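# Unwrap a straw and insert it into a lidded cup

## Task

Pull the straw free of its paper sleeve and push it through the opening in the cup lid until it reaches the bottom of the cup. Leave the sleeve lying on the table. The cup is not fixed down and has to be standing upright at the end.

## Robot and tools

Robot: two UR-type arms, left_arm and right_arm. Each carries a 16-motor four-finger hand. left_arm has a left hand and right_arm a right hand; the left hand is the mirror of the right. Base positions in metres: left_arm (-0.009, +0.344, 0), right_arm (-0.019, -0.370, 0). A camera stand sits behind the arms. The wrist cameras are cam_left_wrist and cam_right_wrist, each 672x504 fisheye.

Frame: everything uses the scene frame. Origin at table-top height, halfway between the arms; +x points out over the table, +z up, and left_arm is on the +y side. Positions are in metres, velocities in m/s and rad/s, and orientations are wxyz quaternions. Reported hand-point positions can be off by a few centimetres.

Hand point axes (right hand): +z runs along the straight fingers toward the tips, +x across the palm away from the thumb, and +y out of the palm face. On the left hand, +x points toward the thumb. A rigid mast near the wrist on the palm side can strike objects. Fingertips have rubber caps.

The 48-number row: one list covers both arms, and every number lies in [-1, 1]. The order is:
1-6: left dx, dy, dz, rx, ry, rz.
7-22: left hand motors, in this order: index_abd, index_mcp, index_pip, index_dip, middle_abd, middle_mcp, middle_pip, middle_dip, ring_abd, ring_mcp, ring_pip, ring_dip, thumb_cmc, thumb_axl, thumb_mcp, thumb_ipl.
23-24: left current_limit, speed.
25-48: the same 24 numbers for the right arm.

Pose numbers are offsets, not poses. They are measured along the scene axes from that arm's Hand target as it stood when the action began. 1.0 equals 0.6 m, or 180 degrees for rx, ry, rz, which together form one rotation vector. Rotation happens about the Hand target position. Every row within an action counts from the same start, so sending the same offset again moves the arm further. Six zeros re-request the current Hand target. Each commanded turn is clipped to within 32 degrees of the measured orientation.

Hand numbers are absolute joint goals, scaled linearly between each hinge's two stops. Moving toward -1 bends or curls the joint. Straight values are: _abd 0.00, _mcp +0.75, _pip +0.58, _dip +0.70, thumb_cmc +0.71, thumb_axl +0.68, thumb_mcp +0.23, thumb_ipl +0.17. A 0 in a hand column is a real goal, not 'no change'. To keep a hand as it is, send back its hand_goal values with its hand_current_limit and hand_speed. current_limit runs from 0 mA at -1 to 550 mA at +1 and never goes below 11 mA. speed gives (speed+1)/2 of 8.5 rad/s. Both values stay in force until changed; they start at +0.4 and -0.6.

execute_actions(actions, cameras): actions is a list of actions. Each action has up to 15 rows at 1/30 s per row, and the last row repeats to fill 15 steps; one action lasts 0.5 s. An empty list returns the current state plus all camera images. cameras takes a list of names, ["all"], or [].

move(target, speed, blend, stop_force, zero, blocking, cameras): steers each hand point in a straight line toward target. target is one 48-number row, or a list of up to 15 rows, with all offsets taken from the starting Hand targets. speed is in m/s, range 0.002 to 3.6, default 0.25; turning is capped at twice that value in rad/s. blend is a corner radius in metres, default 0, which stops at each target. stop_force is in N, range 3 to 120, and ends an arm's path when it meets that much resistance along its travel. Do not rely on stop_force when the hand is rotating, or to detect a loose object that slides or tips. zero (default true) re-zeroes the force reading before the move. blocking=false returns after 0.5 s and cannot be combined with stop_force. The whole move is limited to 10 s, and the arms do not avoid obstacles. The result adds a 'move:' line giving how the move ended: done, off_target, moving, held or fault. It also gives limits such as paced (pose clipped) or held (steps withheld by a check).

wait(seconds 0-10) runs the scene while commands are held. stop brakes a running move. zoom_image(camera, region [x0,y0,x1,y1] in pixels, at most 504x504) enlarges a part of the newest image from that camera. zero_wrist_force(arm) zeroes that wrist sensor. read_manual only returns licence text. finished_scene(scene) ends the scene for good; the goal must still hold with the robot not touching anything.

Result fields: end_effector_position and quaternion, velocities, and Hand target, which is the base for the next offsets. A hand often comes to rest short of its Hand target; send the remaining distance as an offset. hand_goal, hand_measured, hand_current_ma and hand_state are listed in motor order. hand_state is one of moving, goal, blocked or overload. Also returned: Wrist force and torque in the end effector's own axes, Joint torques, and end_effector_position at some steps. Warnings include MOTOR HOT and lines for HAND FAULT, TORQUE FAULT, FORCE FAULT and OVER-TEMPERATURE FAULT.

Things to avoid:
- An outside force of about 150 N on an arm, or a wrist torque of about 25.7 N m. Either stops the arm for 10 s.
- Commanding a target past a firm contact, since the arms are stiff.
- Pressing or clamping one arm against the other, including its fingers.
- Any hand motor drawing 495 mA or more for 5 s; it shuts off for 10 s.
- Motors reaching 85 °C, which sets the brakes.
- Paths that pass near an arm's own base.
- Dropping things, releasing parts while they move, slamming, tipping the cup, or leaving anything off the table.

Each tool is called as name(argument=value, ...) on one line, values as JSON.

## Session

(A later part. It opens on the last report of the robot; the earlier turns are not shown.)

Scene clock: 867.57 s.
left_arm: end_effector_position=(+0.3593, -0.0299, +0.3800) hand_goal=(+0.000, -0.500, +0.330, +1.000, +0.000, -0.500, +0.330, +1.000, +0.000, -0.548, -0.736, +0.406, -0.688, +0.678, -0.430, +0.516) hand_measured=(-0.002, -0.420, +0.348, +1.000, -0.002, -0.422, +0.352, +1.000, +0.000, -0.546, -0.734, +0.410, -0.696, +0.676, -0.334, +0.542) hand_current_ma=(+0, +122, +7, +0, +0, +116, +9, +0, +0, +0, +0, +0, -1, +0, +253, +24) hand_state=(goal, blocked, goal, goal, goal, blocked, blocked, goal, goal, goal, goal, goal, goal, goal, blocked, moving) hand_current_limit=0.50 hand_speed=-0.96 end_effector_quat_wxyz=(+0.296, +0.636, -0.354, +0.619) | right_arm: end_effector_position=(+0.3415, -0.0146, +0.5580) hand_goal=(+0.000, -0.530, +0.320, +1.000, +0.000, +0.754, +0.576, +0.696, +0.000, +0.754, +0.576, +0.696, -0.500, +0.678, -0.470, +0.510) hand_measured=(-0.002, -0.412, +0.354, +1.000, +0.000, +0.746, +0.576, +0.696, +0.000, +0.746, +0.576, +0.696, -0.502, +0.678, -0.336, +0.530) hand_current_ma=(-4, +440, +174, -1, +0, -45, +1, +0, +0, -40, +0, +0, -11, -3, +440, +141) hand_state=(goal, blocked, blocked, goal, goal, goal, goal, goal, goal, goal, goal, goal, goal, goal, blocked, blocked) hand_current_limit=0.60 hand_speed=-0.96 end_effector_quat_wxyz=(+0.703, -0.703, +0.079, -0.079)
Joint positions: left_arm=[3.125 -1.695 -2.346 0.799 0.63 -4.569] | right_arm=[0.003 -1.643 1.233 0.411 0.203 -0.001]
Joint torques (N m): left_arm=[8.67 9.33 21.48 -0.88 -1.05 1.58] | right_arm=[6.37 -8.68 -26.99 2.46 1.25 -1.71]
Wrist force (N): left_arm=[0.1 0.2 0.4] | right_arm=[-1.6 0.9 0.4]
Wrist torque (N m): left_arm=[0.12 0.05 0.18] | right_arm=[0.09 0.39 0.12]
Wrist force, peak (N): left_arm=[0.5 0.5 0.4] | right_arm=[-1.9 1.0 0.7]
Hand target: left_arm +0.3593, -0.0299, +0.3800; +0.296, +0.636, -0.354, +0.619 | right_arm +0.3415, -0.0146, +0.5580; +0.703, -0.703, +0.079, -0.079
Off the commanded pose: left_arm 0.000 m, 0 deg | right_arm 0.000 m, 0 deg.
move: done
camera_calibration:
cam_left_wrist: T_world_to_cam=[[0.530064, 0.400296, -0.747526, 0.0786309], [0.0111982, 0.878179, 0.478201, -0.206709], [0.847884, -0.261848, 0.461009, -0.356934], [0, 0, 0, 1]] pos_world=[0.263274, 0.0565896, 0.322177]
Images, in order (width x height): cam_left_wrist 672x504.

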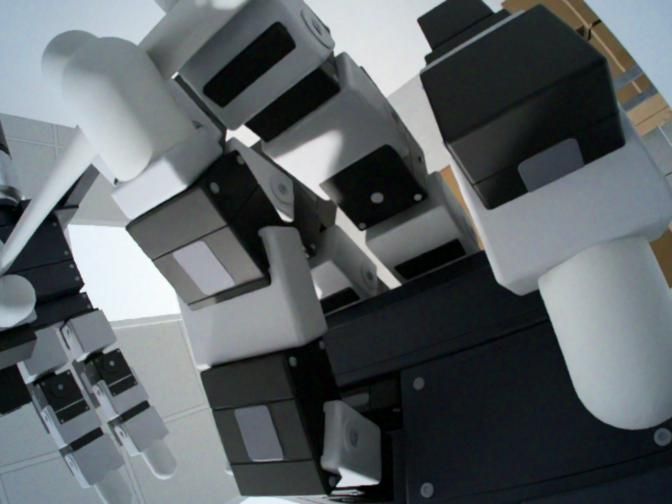

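move(target=[0.0006,0.0028,-0.0333,0,0,0,0,-0.50,0.33,1.0,0,-0.50,0.33,1.0,0,-0.548,-0.737,0.406,-0.689,0.677,-0.43,0.515,0.5,-0.96,0,0,0,0,0,0,0,-0.56,0.31,1.0,0,0.754,0.576,0.696,0,0.754,0.576,0.696,-0.5,0.677,-0.49,0.50,0.7,-0.96], speed=0.02, cameras=["all"])

zoom_image(camera="cam_right_wrist", region=[440, 20, 672, 252])

zoom_image(camera="cam_left_wrist", region=[0, 0, 300, 252])

Scene clock: 886.53 s.
left_arm: end_effector_position=(+0.3597, -0.0282, +0.3601) hand_goal=(+0.000, -0.500, +0.330, +1.000, +0.000, -0.500, +0.330, +1.000, +0.000, -0.548, -0.736, +0.406, -0.688, +0.678, -0.430, +0.516) hand_measured=(-0.002, -0.424, +0.350, +1.000, -0.004, -0.422, +0.354, +1.000, +0.000, -0.546, -0.734, +0.410, -0.696, +0.676, -0.334, +0.544) hand_current_ma=(+0, +111, +8, +0, +0, +115, +10, +0, +0, +0, +0, +0, -1, +0, +248, +27) hand_state=(goal, blocked, blocked, goal, goal, blocked, blocked, goal, goal, goal, goal, goal, goal, goal, blocked, blocked) hand_current_limit=0.50 hand_speed=-0.96 end_effector_quat_wxyz=(+0.296, +0.636, -0.354, +0.619) | right_arm: end_effector_position=(+0.3415, -0.0146, +0.5580) hand_goal=(+0.000, -0.560, +0.310, +1.000, +0.000, +0.754, +0.576, +0.696, +0.000, +0.754, +0.576, +0.696, -0.500, +0.678, -0.490, +0.500) hand_measured=(-0.002, -0.424, +0.354, +1.000, +0.000, +0.746, +0.576, +0.696, +0.000, +0.746, +0.576, +0.696, -0.504, +0.678, -0.366, +0.524) hand_current_ma=(-4, +468, +224, -1, +0, -45, +1, +0, +0, -40, +0, +0, -16, -3, +467, +168) hand_state=(goal, blocked, blocked, goal, goal, goal, goal, goal, goal, goal, goal, goal, goal, goal, blocked, blocked) hand_current_limit=0.70 hand_speed=-0.96 end_effector_quat_wxyz=(+0.703, -0.703, +0.079, -0.079)
Joint positions: left_arm=[3.13 -1.748 -2.365 0.87 0.625 -4.568] | right_arm=[0.003 -1.643 1.233 0.411 0.203 -0.001]
Joint torques (N m): left_arm=[8.83 8.99 3.93 3.6 -1.5 -2.94] | right_arm=[6.75 -10.44 -26.17 2.44 1.23 -1.47]
Wrist force (N): left_arm=[0.3 0.3 0.4] | right_arm=[-1.8 0.6 0.5]
Wrist torque (N m): left_arm=[0.14 0.00 0.19] | right_arm=[0.05 0.41 0.10]
Wrist force, peak (N): left_arm=[2.3 0.5 0.2] | right_arm=[-1.6 3.0 0.7]
Hand target: left_arm +0.3597, -0.0282, +0.3600; +0.296, +0.636, -0.354, +0.619 | right_arm +0.3415, -0.0146, +0.5580; +0.703, -0.703, +0.079, -0.079
Off the commanded pose: left_arm 0.000 m, 0 deg | right_arm 0.000 m, 0 deg.
move: done
camera_calibration:
cam_left_wrist: T_world_to_cam=[[0.530161, 0.400333, -0.747437, 0.0628076], [0.0111918, 0.878138, 0.478276, -0.198709], [0.847823, -0.261929, 0.461075, -0.347653], [0, 0, 0, 1]] pos_world=[0.263674, 0.0582899, 0.302276]
cam_right_wrist: T_world_to_cam=[[-0.715972, 0.164565, -0.678456, 0.661804], [-0.616704, -0.604563, 0.504163, -0.123551], [-0.327202, 0.779372, 0.534338, -0.0473969], [0, 0, 0, 1]] pos_world=[0.38213, -0.146665, 0.536621]

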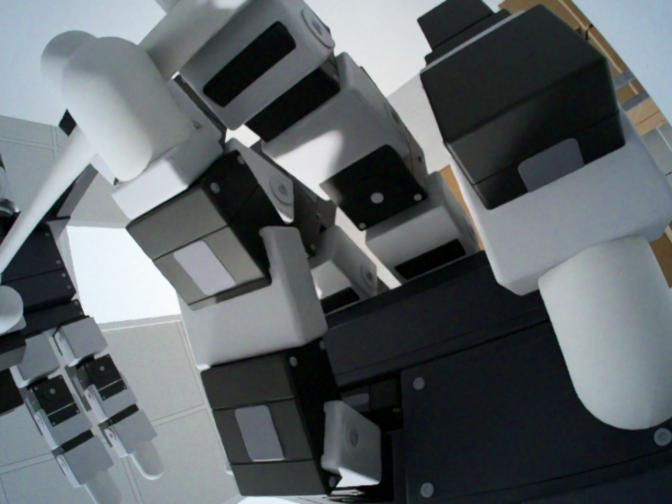

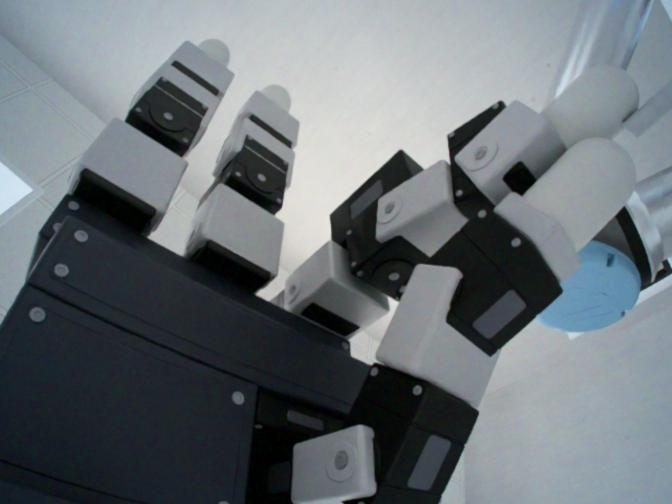

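Scaled by 2.172 from the camera's 672x504 image, which has a finer 960x720 frame.

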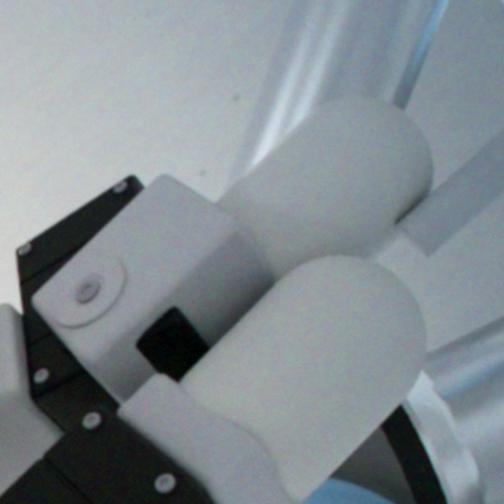

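Scaled by 1.680 from the camera's 672x504 image, which has a finer 960x720 frame.

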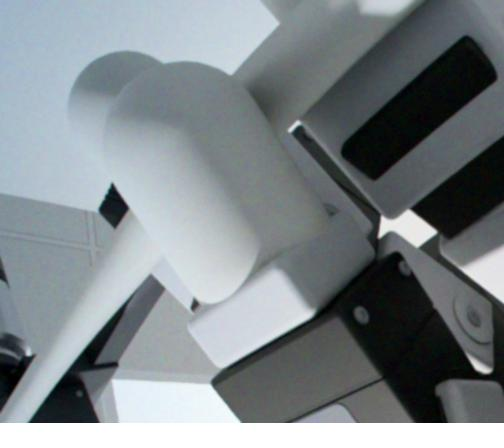

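move(target=[[0,0,0,0,0,0,0,-0.50,0.33,1.0,0,-0.50,0.33,1.0,0,-0.548,-0.737,0.406,-0.689,0.677,-0.43,0.515,0.5,-0.96,0,0,0.1,0,0,0,0,-0.56,0.31,1.0,0,0.754,0.576,0.696,0,0.754,0.576,0.696,-0.5,0.677,-0.49,0.50,0.7,-0.96],[0,0,0,0,0,0,0,-0.50,0.33,1.0,0,-0.50,0.33,1.0,0,-0.548,-0.737,0.406,-0.689,0.677,-0.43,0.515,0.5,-0.96,0.1975,-0.1423,0.07,0.2257,0.4599,-0.0767,0,-0.274,0.343,1.0,0,-0.548,-0.737,0.406,0,-0.548,-0.737,0.406,-0.5,0.677,-0.225,0.524,0.4,-0.8],[0,0,0,0,0,0,0,-0.50,0.33,1.0,0,-0.50,0.33,1.0,0,-0.548,-0.737,0.406,-0.689,0.677,-0.43,0.515,0.5,-0.96,0.1453,-0.111,-0.1395,0.2257,0.4599,-0.0767,0,-0.274,0.343,1.0,0,-0.548,-0.737,0.406,0,-0.548,-0.737,0.406,-0.5,0.677,-0.225,0.524,0.4,-0.8]], speed=[0.06,0.2,0.15], cameras=["all"])

Scene clock: 971.10 s.
left_arm: end_effector_position=(+0.3597, -0.0282, +0.3600) hand_goal=(+0.000, -0.500, +0.330, +1.000, +0.000, -0.500, +0.330, +1.000, +0.000, -0.548, -0.736, +0.406, -0.688, +0.678, -0.430, +0.516) hand_measured=(-0.002, -0.424, +0.350, +1.000, -0.004, -0.422, +0.354, +1.000, +0.000, -0.546, -0.734, +0.410, -0.696, +0.676, -0.334, +0.544) hand_current_ma=(+0, +111, +8, +0, +0, +115, +10, +0, +0, +0, +0, +0, -1, +0, +248, +27) hand_state=(goal, blocked, blocked, goal, goal, blocked, blocked, goal, goal, goal, goal, goal, goal, goal, blocked, blocked) hand_current_limit=0.50 hand_speed=-0.96 end_effector_quat_wxyz=(+0.296, +0.636, -0.354, +0.619) | right_arm: end_effector_position=(+0.4287, -0.0812, +0.4744) hand_goal=(+0.000, -0.274, +0.344, +1.000, +0.000, -0.548, -0.736, +0.406, +0.000, -0.548, -0.736, +0.406, -0.500, +0.678, -0.224, +0.524) hand_measured=(-0.004, -0.278, +0.346, +1.000, -0.002, -0.546, -0.734, +0.408, -0.002, -0.546, -0.734, +0.410, -0.506, +0.678, -0.226, +0.526) hand_current_ma=(-14, -18, +14, -1, -7, +11, +14, +13, -8, +9, +12, +15, -34, -4, -15, +13) hand_state=(goal, goal, goal, goal, goal, goal, goal, goal, goal, goal, goal, goal, goal, goal, goal, goal) hand_current_limit=0.40 hand_speed=-0.80 end_effector_quat_wxyz=(+0.646, -0.303, +0.608, +0.349)
Joint positions: left_arm=[3.13 -1.748 -2.365 0.87 0.625 -4.568] | right_arm=[-0.184 -1.668 1.813 -0.339 0.413 1.782]
Joint torques (N m): left_arm=[7.44 9.84 11.63 3.31 -1.28 -2.75] | right_arm=[8.97 -23.4 -13.04 -4.12 1.7 1.77]
Wrist force (N): left_arm=[0.1 0.2 0.3] | right_arm=[-1.8 2.3 0.9]
Wrist torque (N m): left_arm=[0.12 0.03 0.20] | right_arm=[0.15 0.13 -0.39]
Wrist force, peak (N): left_arm=[0.5 -0.2 0.6] | right_arm=[-2.8 2.1 0.7]
Hand target: left_arm +0.3597, -0.0282, +0.3600; +0.296, +0.636, -0.354, +0.619 | right_arm +0.4287, -0.0812, +0.4743; +0.646, -0.303, +0.608, +0.349
Off the commanded pose: left_arm 0.000 m, 0 deg | right_arm 0.000 m, 0 deg.
move: done
camera_calibration:
cam_left_wrist: T_world_to_cam=[[0.530019, 0.40031, -0.747551, 0.0628068], [0.0111979, 0.87818, 0.4782, -0.198642], [0.847912, -0.261826, 0.460969, -0.347604], [0, 0, 0, 1]] pos_world=[0.263674, 0.0582895, 0.302177]
cam_right_wrist: T_world_to_cam=[[-0.566619, 0.330422, 0.754827, -0.0520132], [-0.0126951, -0.919467, 0.392962, -0.299549], [0.823882, 0.213077, 0.525182, -0.457384], [0, 0, 0, 1]] pos_world=[0.343556, -0.160781, 0.397182]

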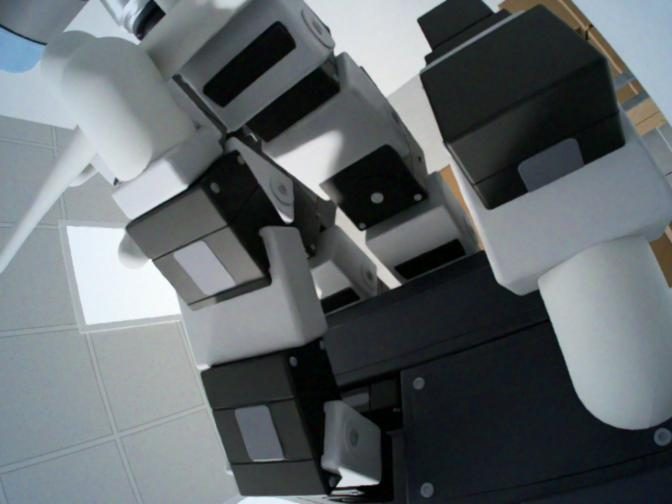

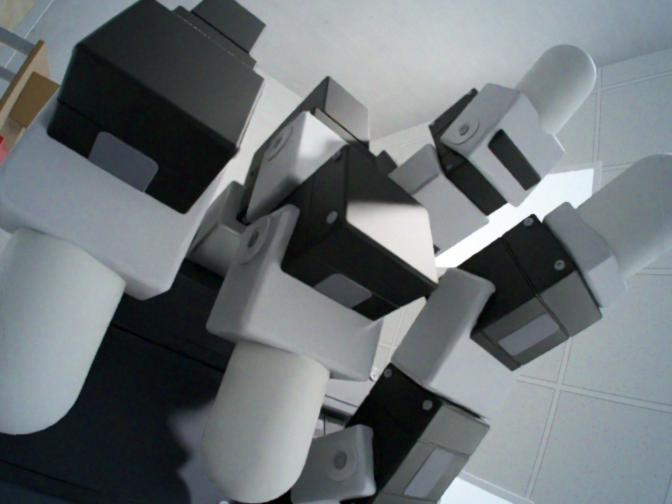

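move(target=[0,0,0,0,0,0,0,-0.50,0.33,1.0,0,-0.50,0.33,1.0,0,-0.548,-0.737,0.406,-0.689,0.677,-0.43,0.515,0.5,-0.96,-0.0887,0.0622,0.0037,0,0,0,0,-0.274,0.343,1.0,0,-0.548,-0.737,0.406,0,-0.548,-0.737,0.406,-0.5,0.677,-0.225,0.524,0.4,-0.8], speed=0.08, cameras=["cam_right_wrist"])

zoom_image(camera="cam_right_wrist", region=[420, 0, 672, 252])

Scene clock: 978.00 s.
left_arm: end_effector_position=(+0.3597, -0.0282, +0.3600) hand_goal=(+0.000, -0.500, +0.330, +1.000, +0.000, -0.500, +0.330, +1.000, +0.000, -0.548, -0.736, +0.406, -0.688, +0.678, -0.430, +0.516) hand_measured=(-0.002, -0.424, +0.350, +1.000, -0.004, -0.422, +0.354, +1.000, +0.000, -0.546, -0.734, +0.410, -0.696, +0.676, -0.334, +0.544) hand_current_ma=(+0, +111, +8, +0, +0, +115, +10, +0, +0, +0, +0, +0, -1, +0, +248, +27) hand_state=(goal, blocked, blocked, goal, goal, blocked, blocked, goal, goal, goal, goal, goal, goal, goal, blocked, blocked) hand_current_limit=0.50 hand_speed=-0.96 end_effector_quat_wxyz=(+0.296, +0.636, -0.354, +0.619) | right_arm: end_effector_position=(+0.3756, -0.0440, +0.4765) hand_goal=(+0.000, -0.274, +0.344, +1.000, +0.000, -0.548, -0.736, +0.406, +0.000, -0.548, -0.736, +0.406, -0.500, +0.678, -0.224, +0.524) hand_measured=(-0.004, -0.278, +0.346, +1.000, -0.002, -0.546, -0.734, +0.408, -0.002, -0.546, -0.734, +0.410, -0.506, +0.678, -0.226, +0.526) hand_current_ma=(-14, -18, +14, -1, -7, +11, +14, +13, -8, +9, +12, +15, -34, -4, -15, +13) hand_state=(goal, goal, goal, goal, goal, goal, goal, goal, goal, goal, goal, goal, goal, goal, goal, goal) hand_current_limit=0.40 hand_speed=-0.80 end_effector_quat_wxyz=(+0.646, -0.303, +0.608, +0.349)
Joint positions: left_arm=[3.13 -1.748 -2.365 0.87 0.625 -4.568] | right_arm=[-0.103 -1.778 1.898 -0.284 0.493 1.749]
Joint torques (N m): left_arm=[7.61 10.2 15.24 3.33 -1.37 -2.78] | right_arm=[8.31 -19.28 -12.86 1.86 1.6 -1.27]
Wrist force (N): left_arm=[0.2 0.3 0.1] | right_arm=[-1.8 2.3 0.7]
Wrist torque (N m): left_arm=[0.16 0.02 0.20] | right_arm=[0.18 0.12 -0.30]
Wrist force, peak (N): left_arm=[0.5 0.0 0.7] | right_arm=[-1.7 2.9 1.0]
Hand target: left_arm +0.3597, -0.0282, +0.3600; +0.296, +0.636, -0.354, +0.619 | right_arm +0.3754, -0.0438, +0.4765; +0.646, -0.303, +0.608, +0.349
Off the commanded pose: left_arm 0.000 m, 0 deg | right_arm 0.000 m, 0 deg.
move: done
camera_calibration:
cam_right_wrist: T_world_to_cam=[[-0.566728, 0.330322, 0.754789, -0.0959427], [-0.0126844, -0.919501, 0.392882, -0.266819], [0.823807, 0.213083, 0.525297, -0.42269], [0, 0, 0, 1]] pos_world=[0.290457, -0.12358, 0.399282]
Images, in order (width x height): cam_right_wrist 672x504.

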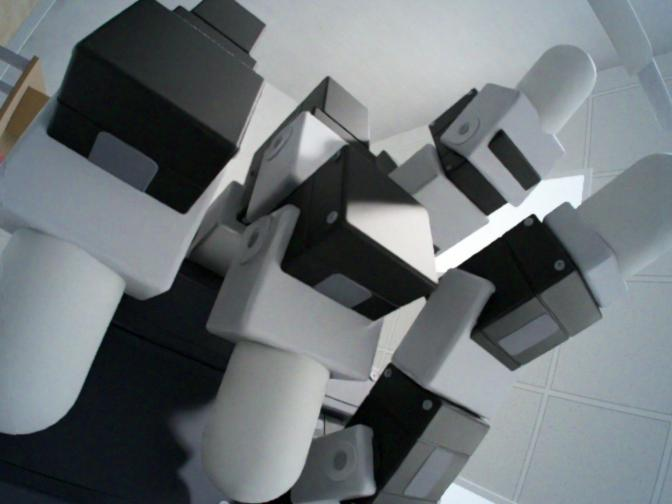

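Scaled by 2.000 from the camera's 672x504 image, which has a finer 960x720 frame.

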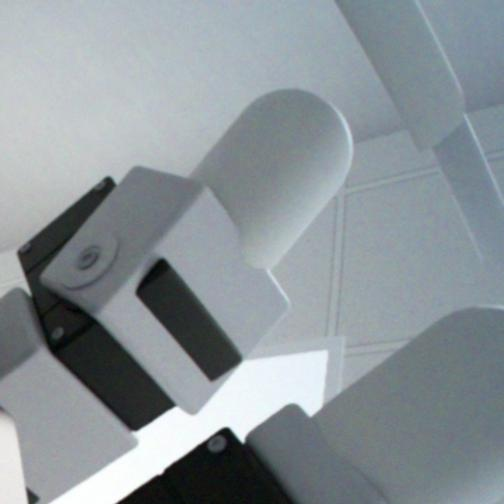

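move(target=[0,0,0,0,0,0,0,-0.50,0.33,1.0,0,-0.50,0.33,1.0,0,-0.548,-0.737,0.406,-0.689,0.677,-0.43,0.515,0.5,-0.96,-0.0341,0.0239,0.0014,0,0,0,0,-0.274,0.343,1.0,0,-0.548,-0.737,0.406,0,-0.548,-0.737,0.406,-0.5,0.677,-0.225,0.524,0.4,-0.8], speed=0.05, cameras=["cam_right_wrist"])

zoom_image(camera="cam_right_wrist", region=[440, 20, 672, 252])

Scene clock: 996.10 s.
left_arm: end_effector_position=(+0.3597, -0.0282, +0.3600) hand_goal=(+0.000, -0.500, +0.330, +1.000, +0.000, -0.500, +0.330, +1.000, +0.000, -0.548, -0.736, +0.406, -0.688, +0.678, -0.430, +0.516) hand_measured=(-0.002, -0.424, +0.350, +1.000, -0.004, -0.422, +0.354, +1.000, +0.000, -0.546, -0.734, +0.410, -0.696, +0.676, -0.334, +0.544) hand_current_ma=(+0, +111, +8, +0, +0, +115, +10, +0, +0, +0, +0, +0, -1, +0, +248, +27) hand_state=(goal, blocked, blocked, goal, goal, blocked, blocked, goal, goal, goal, goal, goal, goal, goal, blocked, blocked) hand_current_limit=0.50 hand_speed=-0.96 end_effector_quat_wxyz=(+0.296, +0.636, -0.354, +0.619) | right_arm: end_effector_position=(+0.3552, -0.0297, +0.4774) hand_goal=(+0.000, -0.274, +0.344, +1.000, +0.000, -0.548, -0.736, +0.406, +0.000, -0.548, -0.736, +0.406, -0.500, +0.678, -0.224, +0.524) hand_measured=(-0.004, -0.278, +0.346, +1.000, -0.002, -0.546, -0.734, +0.408, -0.002, -0.546, -0.734, +0.410, -0.506, +0.678, -0.226, +0.526) hand_current_ma=(-14, -18, +14, -1, -7, +11, +14, +13, -8, +9, +12, +15, -34, -4, -15, +13) hand_state=(goal, goal, goal, goal, goal, goal, goal, goal, goal, goal, goal, goal, goal, goal, goal, goal) hand_current_limit=0.40 hand_speed=-0.80 end_effector_quat_wxyz=(+0.646, -0.303, +0.608, +0.349)
Joint positions: left_arm=[3.13 -1.748 -2.365 0.87 0.625 -4.568] | right_arm=[-0.064 -1.817 1.924 -0.261 0.532 1.737]
Joint torques (N m): left_arm=[6.76 10.41 17.39 3.12 -1.28 -2.79] | right_arm=[7.6 -16.02 -13.94 1.94 1.69 -1.39]
Wrist force (N): left_arm=[0.5 0.0 0.4] | right_arm=[-1.9 2.5 1.0]
Wrist torque (N m): left_arm=[0.09 0.00 0.23] | right_arm=[0.18 0.13 -0.30]
Wrist force, peak (N): left_arm=[0.4 0.3 0.6] | right_arm=[-1.9 3.0 1.1]
Hand target: left_arm +0.3597, -0.0282, +0.3600; +0.296, +0.636, -0.354, +0.619 | right_arm +0.3550, -0.0295, +0.4774; +0.646, -0.303, +0.608, +0.349
Off the commanded pose: left_arm 0.000 m, 0 deg | right_arm 0.000 m, 0 deg.
move: done
camera_calibration:
cam_right_wrist: T_world_to_cam=[[-0.566728, 0.330322, 0.754789, -0.112907], [-0.0126844, -0.919501, 0.392882, -0.254282], [0.823807, 0.213083, 0.525297, -0.409404], [0, 0, 0, 1]] pos_world=[0.270057, -0.10928, 0.400182]
Images, in order (width x height): cam_right_wrist 672x504.

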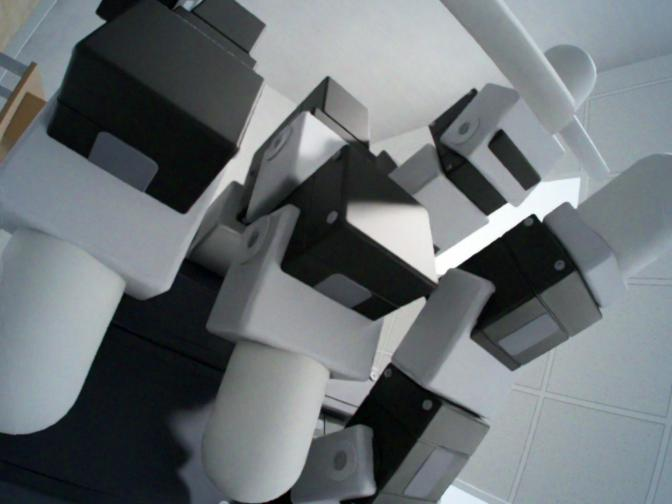

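Scaled by 2.172 from the camera's 672x504 image, which has a finer 960x720 frame.

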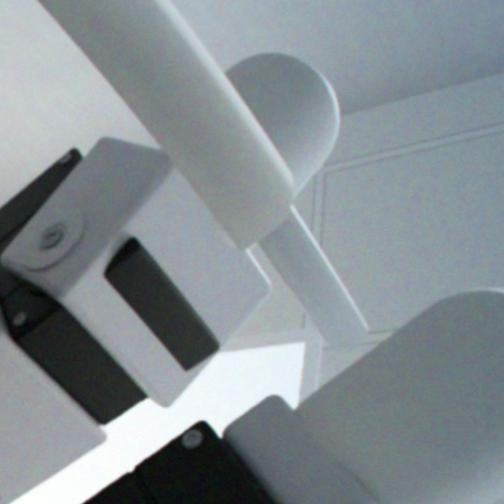

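move(target=[0,0,0,0,0,0,0,-0.50,0.33,1.0,0,-0.50,0.33,1.0,0,-0.548,-0.737,0.406,-0.689,0.677,-0.43,0.515,0.5,-0.96,0,0,0,0,0,0,0,-0.42,0.343,1.0,0,-0.548,-0.737,0.406,0,-0.548,-0.737,0.406,-0.5,0.677,-0.345,0.524,0.4,-0.95], speed=0.05, cameras=[])

move(target=[0,0,0,0,0,0,0,-0.50,0.33,1.0,0,-0.50,0.33,1.0,0,-0.548,-0.737,0.406,-0.689,0.677,-0.43,0.515,0.5,-0.96,0,0,0,0,0,0,0,-0.60,0.30,1.0,0,-0.548,-0.737,0.406,0,-0.548,-0.737,0.406,-0.5,0.677,-0.52,0.49,0.75,-0.96], speed=0.05, cameras=["all"])

zoom_image(camera="cam_right_wrist", region=[440, 20, 672, 252])

Scene clock: 1012.77 s.
left_arm: end_effector_position=(+0.3597, -0.0282, +0.3600) hand_goal=(+0.000, -0.500, +0.330, +1.000, +0.000, -0.500, +0.330, +1.000, +0.000, -0.548, -0.736, +0.406, -0.688, +0.678, -0.430, +0.516) hand_measured=(-0.002, -0.424, +0.350, +1.000, -0.004, -0.422, +0.354, +1.000, +0.000, -0.546, -0.734, +0.410, -0.696, +0.676, -0.334, +0.544) hand_current_ma=(+0, +111, +8, +0, +0, +115, +10, +0, +0, +0, +0, +0, -1, +0, +248, +27) hand_state=(goal, blocked, blocked, goal, goal, blocked, blocked, goal, goal, goal, goal, goal, goal, goal, blocked, blocked) hand_current_limit=0.50 hand_speed=-0.96 end_effector_quat_wxyz=(+0.296, +0.636, -0.354, +0.619) | right_arm: end_effector_position=(+0.3550, -0.0295, +0.4774) hand_goal=(+0.000, -0.420, +0.344, +1.000, +0.000, -0.548, -0.736, +0.406, +0.000, -0.548, -0.736, +0.406, -0.500, +0.678, -0.344, +0.524) hand_measured=(-0.004, -0.402, +0.346, +1.000, -0.002, -0.546, -0.734, +0.408, -0.002, -0.546, -0.734, +0.410, -0.506, +0.678, -0.330, +0.526) hand_current_ma=(-14, +92, +14, -1, -7, +11, +14, +13, -8, +9, +12, +15, -34, -4, +97, +13) hand_state=(goal, goal, goal, goal, goal, goal, goal, goal, goal, goal, goal, goal, goal, goal, goal, goal) hand_current_limit=0.40 hand_speed=-0.95 end_effector_quat_wxyz=(+0.646, -0.303, +0.608, +0.349)
Joint positions: left_arm=[3.13 -1.748 -2.365 0.87 0.625 -4.568] | right_arm=[-0.064 -1.817 1.925 -0.261 0.532 1.737]
Joint torques (N m): left_arm=[6.32 10.45 17.19 3.23 -0.98 -2.84] | right_arm=[8.31 -17 -14.26 1.83 1.71 -1.45]
Wrist force (N): left_arm=[0.1 0.1 0.7] | right_arm=[-1.9 2.2 1.0]
Wrist torque (N m): left_arm=[0.08 0.03 0.21] | right_arm=[0.14 0.13 -0.31]
Wrist force, peak (N): left_arm=[0.4 0.5 0.4] | right_arm=[-2.1 2.7 0.9]
Hand target: left_arm +0.3597, -0.0282, +0.3600; +0.296, +0.636, -0.354, +0.619 | right_arm +0.3550, -0.0295, +0.4774; +0.646, -0.303, +0.608, +0.349
Off the commanded pose: left_arm 0.000 m, 0 deg | right_arm 0.000 m, 0 deg.
move: done
No camera images: "cameras" was empty.

Scene clock: 1013.27 s.
left_arm: end_effector_position=(+0.3597, -0.0282, +0.3600) hand_goal=(+0.000, -0.500, +0.330, +1.000, +0.000, -0.500, +0.330, +1.000, +0.000, -0.548, -0.736, +0.406, -0.688, +0.678, -0.430, +0.516) hand_measured=(-0.002, -0.424, +0.350, +1.000, -0.004, -0.422, +0.354, +1.000, +0.000, -0.546, -0.734, +0.410, -0.696, +0.676, -0.334, +0.544) hand_current_ma=(+0, +111, +8, +0, +0, +115, +10, +0, +0, +0, +0, +0, -1, +0, +248, +27) hand_state=(goal, blocked, blocked, goal, goal, blocked, blocked, goal, goal, goal, goal, goal, goal, goal, blocked, blocked) hand_current_limit=0.50 hand_speed=-0.96 end_effector_quat_wxyz=(+0.296, +0.636, -0.354, +0.619) | right_arm: end_effector_position=(+0.3550, -0.0295, +0.4774) hand_goal=(+0.000, -0.600, +0.300, +1.000, +0.000, -0.548, -0.736, +0.406, +0.000, -0.548, -0.736, +0.406, -0.500, +0.678, -0.520, +0.490) hand_measured=(-0.004, -0.404, +0.342, +1.000, -0.002, -0.546, -0.734, +0.408, -0.002, -0.546, -0.734, +0.410, -0.506, +0.678, -0.330, +0.518) hand_current_ma=(-14, +421, +214, -1, -7, +11, +14, +13, -8, +9, +12, +15, -34, -4, +430, +195) hand_state=(goal, moving, blocked, goal, goal, goal, goal, goal, goal, goal, goal, goal, goal, goal, moving, blocked) hand_current_limit=0.75 hand_speed=-0.96 end_effector_quat_wxyz=(+0.646, -0.303, +0.608, +0.349)
Joint positions: left_arm=[3.13 -1.748 -2.365 0.87 0.625 -4.568] | right_arm=[-0.064 -1.817 1.925 -0.261 0.532 1.737]
Joint torques (N m): left_arm=[7.85 10.73 17.27 3.2 -1.19 -2.69] | right_arm=[9.02 -17.73 -13.54 2.02 1.49 -1.47]
Wrist force (N): left_arm=[0.3 0.1 0.4] | right_arm=[-2.1 2.4 0.7]
Wrist torque (N m): left_arm=[0.11 -0.01 0.23] | right_arm=[0.19 0.15 -0.31]
Wrist force, peak (N): left_arm=[0.2 0.1 0.6] | right_arm=[-1.7 2.8 0.9]
Hand target: left_arm +0.3597, -0.0282, +0.3600; +0.296, +0.636, -0.354, +0.619 | right_arm +0.3550, -0.0295, +0.4774; +0.646, -0.303, +0.608, +0.349
Off the commanded pose: left_arm 0.000 m, 0 deg | right_arm 0.000 m, 0 deg.
move: done
camera_calibration:
cam_left_wrist: T_world_to_cam=[[0.530064, 0.400296, -0.747526, 0.0627879], [0.0111982, 0.878179, 0.478201, -0.198642], [0.847884, -0.261848, 0.461009, -0.347608], [0, 0, 0, 1]] pos_world=[0.263674, 0.0582896, 0.302177]
cam_right_wrist: T_world_to_cam=[[-0.566701, 0.33033, 0.754806, -0.113067], [-0.0127605, -0.919521, 0.392835, -0.254155], [0.823825, 0.212988, 0.525308, -0.409279], [0, 0, 0, 1]] pos_world=[0.269857, -0.10918, 0.400182]

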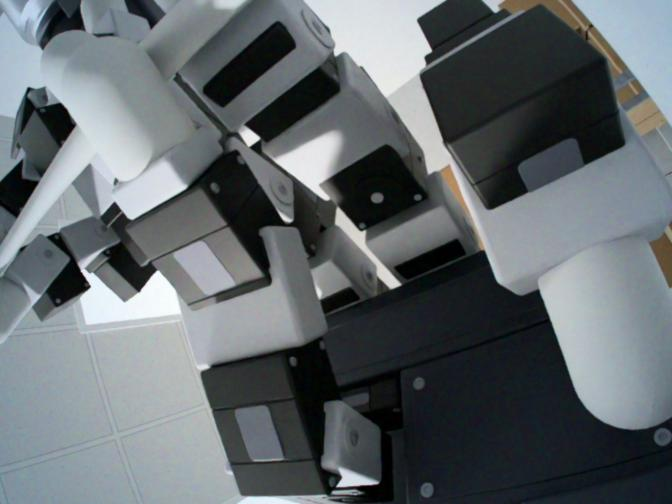

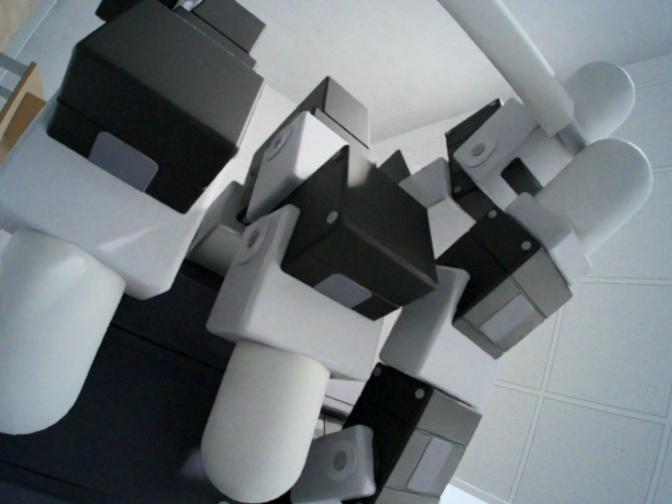

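Scaled by 2.172 from the camera's 672x504 image, which has a finer 960x720 frame.

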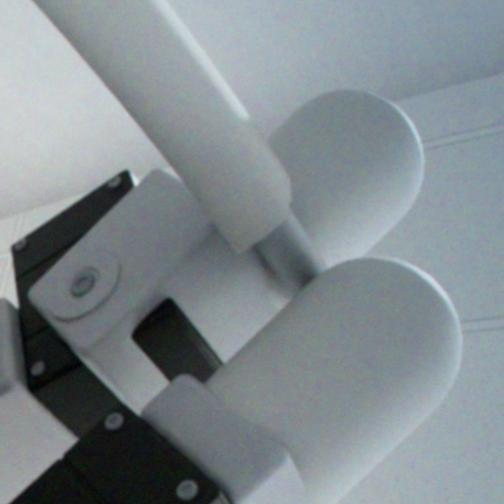

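move(target=[0,0,0,0,0,0,0,-0.45,0.343,1.0,0,-0.45,0.343,1.0,0,-0.548,-0.737,0.406,-0.689,0.677,-0.36,0.53,0.3,-0.96,0,0,0,0,0,0,0,-0.60,0.30,1.0,0,-0.548,-0.737,0.406,0,-0.548,-0.737,0.406,-0.5,0.677,-0.52,0.49,0.75,-0.96], speed=0.05, cameras=[])

move(target=[0,0,0,0,0,0,0,-0.45,0.343,1.0,0,-0.45,0.343,1.0,0,-0.548,-0.737,0.406,-0.689,0.677,-0.36,0.53,0.3,-0.96,-0.0005,-0.0022,0.0258,0,0,0,0,-0.60,0.30,1.0,0,-0.548,-0.737,0.406,0,-0.548,-0.737,0.406,-0.5,0.677,-0.52,0.49,0.75,-0.96], speed=0.015, cameras=["all"])

zoom_image(camera="cam_right_wrist", region=[440, 20, 672, 252])

Scene clock: 1024.47 s.
left_arm: end_effector_position=(+0.3597, -0.0282, +0.3600) hand_goal=(+0.000, -0.450, +0.344, +1.000, +0.000, -0.450, +0.344, +1.000, +0.000, -0.548, -0.736, +0.406, -0.688, +0.678, -0.360, +0.530) hand_measured=(-0.004, -0.424, +0.356, +1.000, -0.004, -0.424, +0.358, +1.000, +0.000, -0.546, -0.734, +0.410, -0.696, +0.676, -0.336, +0.550) hand_current_ma=(+0, +14, +3, +0, +0, +16, +4, +0, +0, +0, +0, +0, -1, +0, +54, +14) hand_state=(goal, blocked, goal, goal, goal, blocked, goal, goal, goal, goal, goal, goal, goal, goal, moving, goal) hand_current_limit=0.30 hand_speed=-0.96 end_effector_quat_wxyz=(+0.296, +0.636, -0.354, +0.619) | right_arm: end_effector_position=(+0.3550, -0.0295, +0.4774) hand_goal=(+0.000, -0.600, +0.300, +1.000, +0.000, -0.548, -0.736, +0.406, +0.000, -0.548, -0.736, +0.406, -0.500, +0.678, -0.520, +0.490) hand_measured=(-0.004, -0.406, +0.342, +1.000, -0.002, -0.546, -0.734, +0.408, -0.002, -0.546, -0.734, +0.410, -0.506, +0.678, -0.330, +0.518) hand_current_ma=(-14, +481, +214, -1, -7, +11, +14, +13, -8, +9, +12, +15, -34, -4, +481, +195) hand_state=(goal, blocked, blocked, goal, goal, goal, goal, goal, goal, goal, goal, goal, goal, goal, blocked, blocked) hand_current_limit=0.75 hand_speed=-0.96 end_effector_quat_wxyz=(+0.646, -0.303, +0.608, +0.349)
Joint positions: left_arm=[3.13 -1.748 -2.365 0.87 0.625 -4.568] | right_arm=[-0.064 -1.817 1.925 -0.261 0.532 1.737]
Joint torques (N m): left_arm=[6.9 10.44 16.56 3.17 -0.88 -2.81] | right_arm=[8.37 -16.92 -14.94 1.87 1.33 -1.49]
Wrist force (N): left_arm=[0.1 0.1 0.3] | right_arm=[-2.1 2.2 0.9]
Wrist torque (N m): left_arm=[0.11 0.02 0.22] | right_arm=[0.17 0.14 -0.31]
Wrist force, peak (N): left_arm=[0.5 0.3 0.5] | right_arm=[-2.2 2.6 0.9]
Hand target: left_arm +0.3597, -0.0282, +0.3600; +0.296, +0.636, -0.354, +0.619 | right_arm +0.3550, -0.0295, +0.4774; +0.646, -0.303, +0.608, +0.349
Off the commanded pose: left_arm 0.000 m, 0 deg | right_arm 0.000 m, 0 deg.
move: done
No camera images: "cameras" was empty.

Scene clock: 1025.90 s.
left_arm: end_effector_position=(+0.3597, -0.0282, +0.3600) hand_goal=(+0.000, -0.450, +0.344, +1.000, +0.000, -0.450, +0.344, +1.000, +0.000, -0.548, -0.736, +0.406, -0.688, +0.678, -0.360, +0.530) hand_measured=(+0.002, -0.424, +0.356, +1.000, +0.004, -0.424, +0.358, +1.000, +0.000, -0.546, -0.734, +0.410, -0.680, +0.680, -0.334, +0.550) hand_current_ma=(+0, +14, +3, +0, +0, +16, +4, +0, +0, +0, +0, +0, +1, +0, +22, +14) hand_state=(goal, blocked, goal, goal, goal, blocked, goal, goal, goal, goal, goal, goal, goal, goal, blocked, goal) hand_current_limit=0.30 hand_speed=-0.96 end_effector_quat_wxyz=(+0.296, +0.636, -0.354, +0.619) | right_arm: end_effector_position=(+0.3547, -0.0308, +0.4927) hand_goal=(+0.000, -0.600, +0.300, +1.000, +0.000, -0.548, -0.736, +0.406, +0.000, -0.548, -0.736, +0.406, -0.500, +0.678, -0.520, +0.490) hand_measured=(-0.020, -0.406, +0.342, +1.000, -0.002, -0.546, -0.734, +0.408, -0.002, -0.546, -0.734, +0.410, -0.532, +0.666, -0.334, +0.518) hand_current_ma=(-84, +481, +214, -1, -7, +11, +14, +13, -8, +9, +12, +15, -163, -73, +481, +195) hand_state=(goal, blocked, blocked, goal, goal, goal, goal, goal, goal, goal, goal, goal, blocked, goal, blocked, blocked) hand_current_limit=0.75 hand_speed=-0.96 end_effector_quat_wxyz=(+0.646, -0.303, +0.608, +0.349)
Joint positions: left_arm=[3.13 -1.748 -2.365 0.87 0.625 -4.568] | right_arm=[-0.068 -1.823 1.89 -0.221 0.528 1.738]
Joint torques (N m): left_arm=[7.18 12.21 17.26 3.16 -0.84 -1.63] | right_arm=[-10.71 -18.33 -29.68 1.63 -1.23 1.14]
Wrist force (N): left_arm=[2.3 0.1 0.2] | right_arm=[-0.1 2.2 0.7]
Wrist torque (N m): left_arm=[0.10 -0.04 0.18] | right_arm=[0.17 0.06 -0.42]
Wrist force, peak (N): left_arm=[2.8 0.0 0.4] | right_arm=[-2.0 2.5 0.8]
Hand target: left_arm +0.3597, -0.0282, +0.3600; +0.296, +0.636, -0.354, +0.619 | right_arm +0.3547, -0.0308, +0.4929; +0.646, -0.303, +0.608, +0.349
Off the commanded pose: left_arm 0.000 m, 0 deg | right_arm 0.000 m, 0 deg.
move: done
camera_calibration:
cam_left_wrist: T_world_to_cam=[[0.530019, 0.40031, -0.747551, 0.0628068], [0.0111979, 0.87818, 0.4782, -0.198642], [0.847912, -0.261826, 0.460969, -0.347604], [0, 0, 0, 1]] pos_world=[0.263674, 0.0582895, 0.302177]
cam_right_wrist: T_world_to_cam=[[-0.566701, 0.33026, 0.754837, -0.124376], [-0.0127176, -0.919546, 0.392777, -0.261355], [0.823826, 0.212987, 0.525307, -0.416793], [0, 0, 0, 1]] pos_world=[0.269557, -0.11048, 0.415482]

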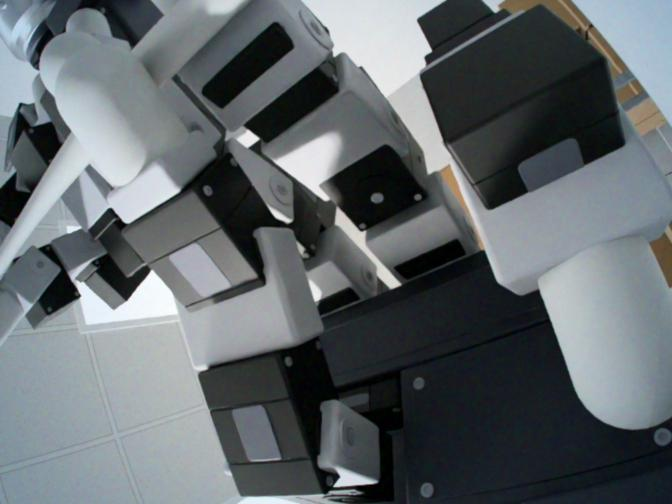

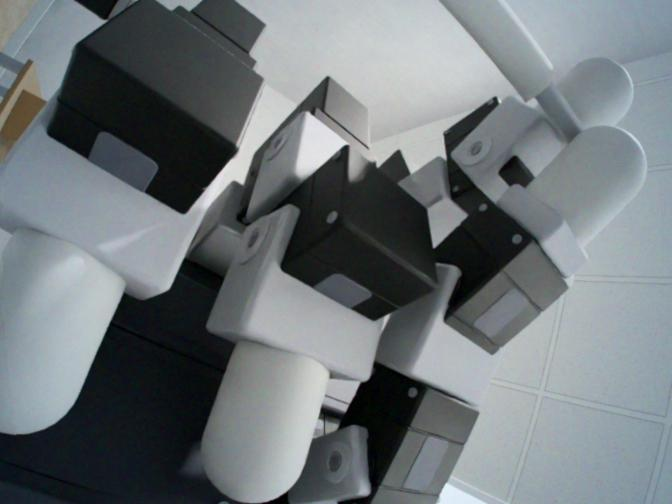

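Scaled by 2.172 from the camera's 672x504 image, which has a finer 960x720 frame.

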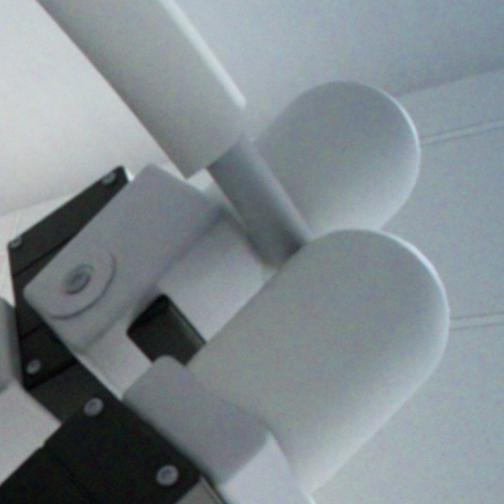

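wait(seconds=0.1, cameras=["all"])

Scene clock: 1057.33 s.
left_arm: end_effector_position=(+0.3597, -0.0282, +0.3600) hand_goal=(+0.000, -0.450, +0.344, +1.000, +0.000, -0.450, +0.344, +1.000, +0.000, -0.548, -0.736, +0.406, -0.688, +0.678, -0.360, +0.530) hand_measured=(+0.002, -0.424, +0.356, +1.000, +0.004, -0.424, +0.358, +1.000, +0.000, -0.546, -0.734, +0.410, -0.680, +0.680, -0.334, +0.550) hand_current_ma=(+0, +14, +3, +0, +0, +16, +4, +0, +0, +0, +0, +0, +1, +0, +22, +14) hand_state=(goal, blocked, goal, goal, goal, blocked, goal, goal, goal, goal, goal, goal, goal, goal, blocked, goal) hand_current_limit=0.30 hand_speed=-0.96 end_effector_quat_wxyz=(+0.296, +0.636, -0.354, +0.619) | right_arm: end_effector_position=(+0.3547, -0.0308, +0.4929) hand_goal=(+0.000, -0.600, +0.300, +1.000, +0.000, -0.548, -0.736, +0.406, +0.000, -0.548, -0.736, +0.406, -0.500, +0.678, -0.520, +0.490) hand_measured=(-0.020, -0.406, +0.342, +1.000, -0.002, -0.546, -0.734, +0.408, -0.002, -0.546, -0.734, +0.410, -0.532, +0.666, -0.334, +0.518) hand_current_ma=(-84, +481, +214, -1, -7, +11, +14, +13, -8, +9, +12, +15, -163, -73, +481, +195) hand_state=(goal, blocked, blocked, goal, goal, goal, goal, goal, goal, goal, goal, goal, blocked, goal, blocked, blocked) hand_current_limit=0.75 hand_speed=-0.96 end_effector_quat_wxyz=(+0.646, -0.303, +0.608, +0.349)
Joint positions: left_arm=[3.13 -1.748 -2.365 0.87 0.625 -4.568] | right_arm=[-0.068 -1.823 1.889 -0.221 0.528 1.738]
Joint torques (N m): left_arm=[6.93 11.72 15.38 3.27 -0.9 0.92] | right_arm=[-9.99 -17.09 -29.89 1.75 -1.08 -1.06]
Wrist force (N): left_arm=[1.7 0.4 0.2] | right_arm=[-0.2 2.2 0.8]
Wrist torque (N m): left_arm=[0.13 0.02 0.14] | right_arm=[0.16 0.07 -0.44]
Wrist force, peak (N): left_arm=[2.3 -0.2 0.0] | right_arm=[-0.2 2.5 1.2]
Hand target: left_arm +0.3597, -0.0282, +0.3600; +0.296, +0.636, -0.354, +0.619 | right_arm +0.3547, -0.0308, +0.4929; +0.646, -0.303, +0.608, +0.349
Off the commanded pose: left_arm 0.000 m, 0 deg | right_arm 0.000 m, 0 deg.
wait: 0.10 s; at rest from the start
camera_calibration:
cam_left_wrist: T_world_to_cam=[[0.530019, 0.40031, -0.747551, 0.0628068], [0.0111979, 0.87818, 0.4782, -0.198642], [0.847912, -0.261826, 0.460969, -0.347604], [0, 0, 0, 1]] pos_world=[0.263674, 0.0582895, 0.302177]
cam_right_wrist: T_world_to_cam=[[-0.566701, 0.33033, 0.754806, -0.124507], [-0.0127605, -0.919521, 0.392835, -0.261444], [0.823825, 0.212988, 0.525308, -0.416898], [0, 0, 0, 1]] pos_world=[0.269557, -0.11048, 0.415682]

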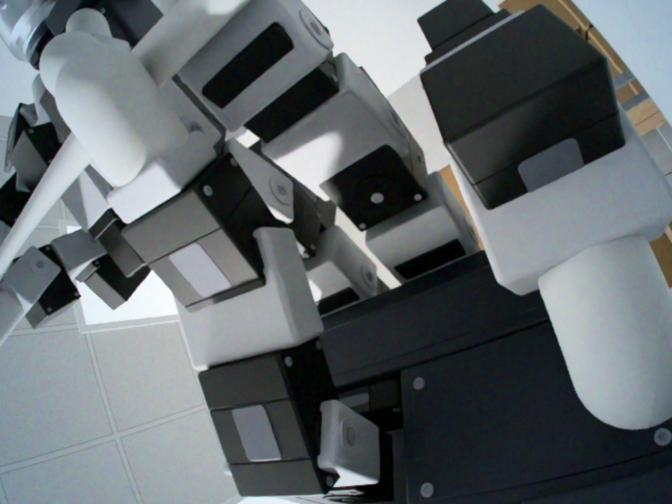

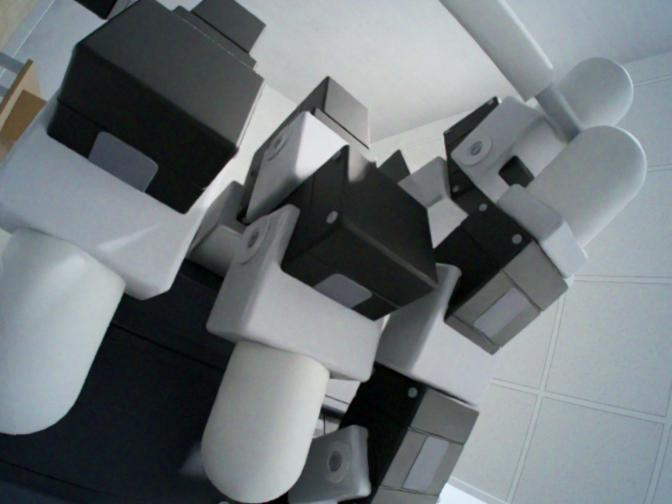

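zoom_image(camera="cam_right_wrist", region=[440, 0, 672, 232])

Scaled by 2.172 from the camera's 672x504 image, which has a finer 960x720 frame.

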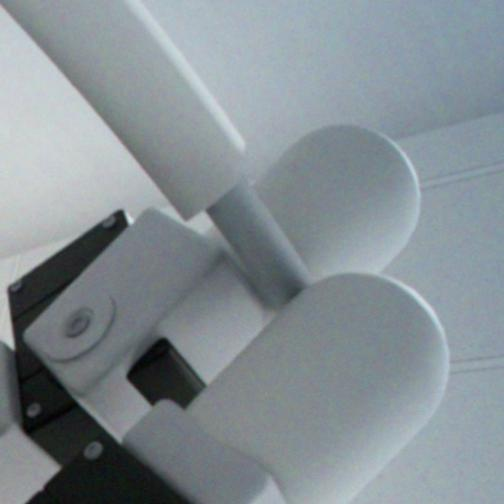

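move(target=[0,0,0,0,0,0, 0,-0.45,0.343,1.0, 0,-0.45,0.343,1.0, 0,-0.548,-0.737,0.406, -0.689,0.677,-0.36,0.53, 0.3,-0.96, -0.00057,-0.00277,0.0332,0,0,0, 0,-0.60,0.30,1.0, 0,-0.548,-0.737,0.406, 0,-0.548,-0.737,0.406, -0.5,0.677,-0.52,0.49, 0.75,-0.96], speed=0.015, cameras=["cam_right_wrist"])

zoom_image(camera="cam_right_wrist", region=[440, 0, 672, 232])

Scene clock: 1068.23 s.
left_arm: end_effector_position=(+0.3597, -0.0282, +0.3600) hand_goal=(+0.000, -0.450, +0.344, +1.000, +0.000, -0.450, +0.344, +1.000, +0.000, -0.548, -0.736, +0.406, -0.688, +0.678, -0.360, +0.530) hand_measured=(-0.004, -0.426, +0.356, +1.000, -0.010, -0.424, +0.358, +1.000, +0.000, -0.546, -0.734, +0.410, -0.694, +0.678, -0.334, +0.550) hand_current_ma=(+0, +14, +3, +0, -2, +16, +4, +0, +0, +0, +0, +0, -1, +0, +22, +14) hand_state=(goal, blocked, goal, goal, goal, blocked, goal, goal, goal, goal, goal, goal, goal, goal, blocked, goal) hand_current_limit=0.30 hand_speed=-0.96 end_effector_quat_wxyz=(+0.296, +0.636, -0.354, +0.619) | right_arm: end_effector_position=(+0.3543, -0.0325, +0.5127) hand_goal=(+0.000, -0.600, +0.300, +1.000, +0.000, -0.548, -0.736, +0.406, +0.000, -0.548, -0.736, +0.406, -0.500, +0.678, -0.520, +0.490) hand_measured=(+0.006, -0.422, +0.342, +1.000, -0.002, -0.546, -0.734, +0.408, -0.002, -0.546, -0.734, +0.410, -0.528, +0.666, -0.362, +0.516) hand_current_ma=(+24, +481, +210, -1, -7, +11, +14, +13, -8, +9, +12, +15, -143, -73, +481, +182) hand_state=(goal, blocked, blocked, goal, goal, goal, goal, goal, goal, goal, goal, goal, blocked, goal, blocked, blocked) hand_current_limit=0.75 hand_speed=-0.96 end_effector_quat_wxyz=(+0.646, -0.303, +0.608, +0.349)
Joint positions: left_arm=[3.13 -1.748 -2.365 0.87 0.625 -4.568] | right_arm=[-0.074 -1.828 1.842 -0.171 0.522 1.74]
Joint torques (N m): left_arm=[6.54 12.45 14.04 3.05 -0.68 -0.1] | right_arm=[-10.8 -16.81 -30.35 1.79 -1.23 0.89]
Wrist force (N): left_arm=[0.2 0.0 0.6] | right_arm=[-1.6 2.1 0.9]
Wrist torque (N m): left_arm=[0.08 0.03 0.22] | right_arm=[0.13 0.08 -0.38]
Wrist force, peak (N): left_arm=[2.3 0.2 0.2] | right_arm=[-2.6 2.6 0.6]
Hand target: left_arm +0.3597, -0.0282, +0.3600; +0.296, +0.636, -0.354, +0.619 | right_arm +0.3543, -0.0325, +0.5128; +0.646, -0.303, +0.608, +0.349
Off the commanded pose: left_arm 0.000 m, 0 deg | right_arm 0.000 m, 0 deg.
move: done
camera_calibration:
cam_right_wrist: T_world_to_cam=[[-0.566701, 0.33026, 0.754837, -0.139171], [-0.0127176, -0.919546, 0.392777, -0.270687], [0.823826, 0.212987, 0.525307, -0.426628], [0, 0, 0, 1]] pos_world=[0.269157, -0.11208, 0.435482]
Images, in order (width x height): cam_right_wrist 672x504.

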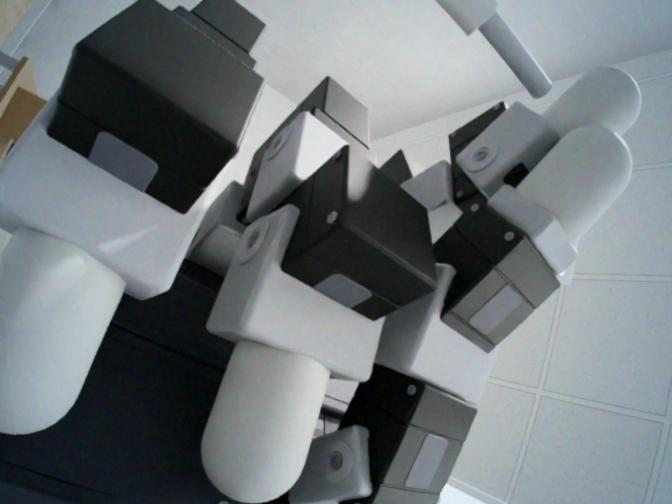

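Scaled by 2.172 from the camera's 672x504 image, which has a finer 960x720 frame.

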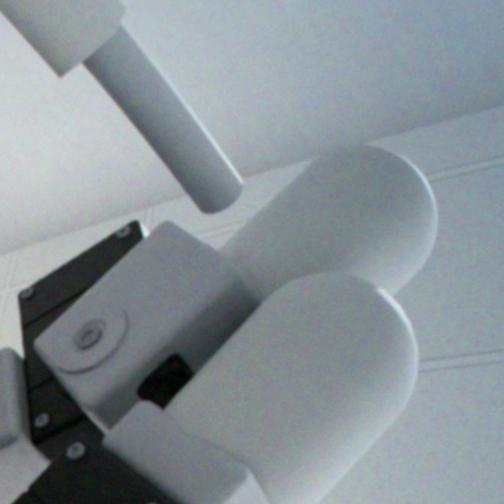

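zoom_image(camera="cam_right_wrist", region=[430, 0, 560, 110])

Scaled by 3.877 from the camera's 672x504 image, which has a finer 960x720 frame.

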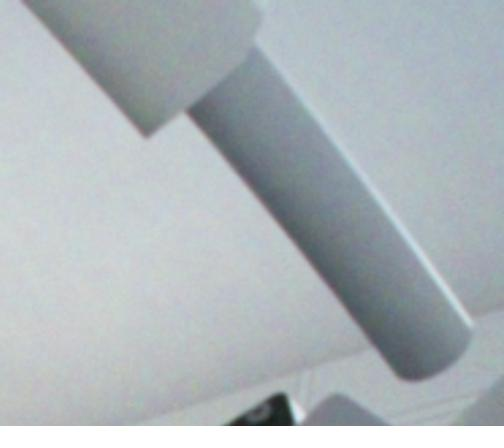

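move(target=[0,0,0,0,0,0, 0,-0.45,0.343,1.0, 0,-0.45,0.343,1.0, 0,-0.548,-0.737,0.406, -0.689,0.677,-0.36,0.53, 0.3,-0.96, 0.1365,-0.0957,0,0,0,0, 0,-0.40,0.343,1.0, 0,-0.548,-0.737,0.406, 0,-0.548,-0.737,0.406, -0.5,0.677,-0.33,0.52, 0.4,-0.9], speed=0.1, cameras=["cam_right_wrist"])

Scene clock: 1267.80 s.
left_arm: end_effector_position=(+0.3597, -0.0282, +0.3600) hand_goal=(+0.000, -0.450, +0.344, +1.000, +0.000, -0.450, +0.344, +1.000, +0.000, -0.548, -0.736, +0.406, -0.688, +0.678, -0.360, +0.530) hand_measured=(-0.004, -0.426, +0.356, +1.000, -0.010, -0.424, +0.358, +1.000, +0.000, -0.546, -0.734, +0.410, -0.694, +0.678, -0.334, +0.550) hand_current_ma=(+0, +14, +3, +0, -2, +16, +4, +0, +0, +0, +0, +0, -1, +0, +22, +14) hand_state=(goal, blocked, goal, goal, goal, blocked, goal, goal, goal, goal, goal, goal, goal, goal, blocked, goal) hand_current_limit=0.30 hand_speed=-0.96 end_effector_quat_wxyz=(+0.296, +0.636, -0.354, +0.619) | right_arm: end_effector_position=(+0.4361, -0.0898, +0.5128) hand_goal=(+0.000, -0.400, +0.344, +1.000, +0.000, -0.548, -0.736, +0.406, +0.000, -0.548, -0.736, +0.406, -0.500, +0.678, -0.330, +0.520) hand_measured=(-0.002, -0.404, +0.346, +1.000, -0.002, -0.546, -0.734, +0.408, -0.002, -0.546, -0.734, +0.410, -0.520, +0.670, -0.332, +0.522) hand_current_ma=(-7, -20, +14, -1, -7, +10, +14, +13, -8, +9, +12, +15, -103, -49, -16, +13) hand_state=(goal, goal, goal, goal, goal, goal, goal, goal, goal, goal, goal, goal, blocked, goal, goal, goal) hand_current_limit=0.40 hand_speed=-0.90 end_effector_quat_wxyz=(+0.646, -0.303, +0.608, +0.349)
Joint positions: left_arm=[3.13 -1.748 -2.365 0.87 0.625 -4.568] | right_arm=[-0.203 -1.663 1.711 -0.25 0.395 1.792]
Joint torques (N m): left_arm=[6.31 12.84 11.88 3.23 -0.68 -2.69] | right_arm=[-10.13 -9.16 -28.9 -3.68 -1.32 1.73]
Wrist force (N): left_arm=[0.2 0.2 0.6] | right_arm=[-1.8 2.4 0.8]
Wrist torque (N m): left_arm=[0.10 0.03 0.21] | right_arm=[0.18 0.12 -0.38]
Wrist force, peak (N): left_arm=[0.2 0.4 0.8] | right_arm=[-2.1 2.9 1.2]
Hand target: left_arm +0.3597, -0.0282, +0.3600; +0.296, +0.636, -0.354, +0.619 | right_arm +0.4362, -0.0899, +0.5128; +0.646, -0.303, +0.608, +0.349
Off the commanded pose: left_arm 0.000 m, 0 deg | right_arm 0.000 m, 0 deg.
move: done
camera_calibration:
cam_right_wrist: T_world_to_cam=[[-0.566701, 0.33033, 0.754806, -0.0739084], [-0.0127605, -0.919521, 0.392835, -0.322474], [0.823825, 0.212988, 0.525308, -0.481844], [0, 0, 0, 1]] pos_world=[0.350957, -0.16948, 0.435582]
Images, in order (width x height): cam_right_wrist 672x504.

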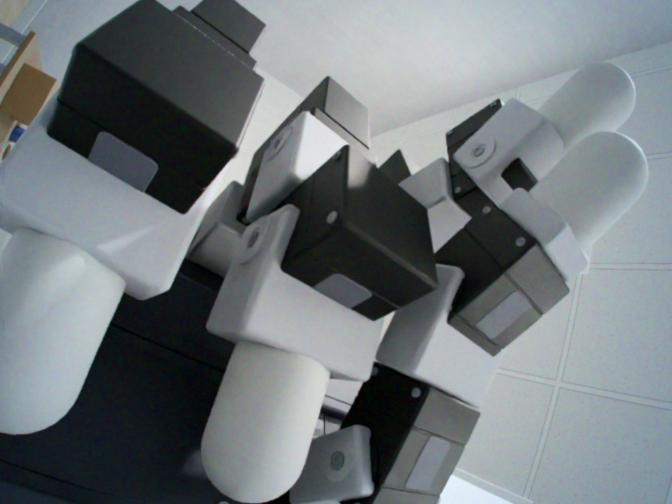

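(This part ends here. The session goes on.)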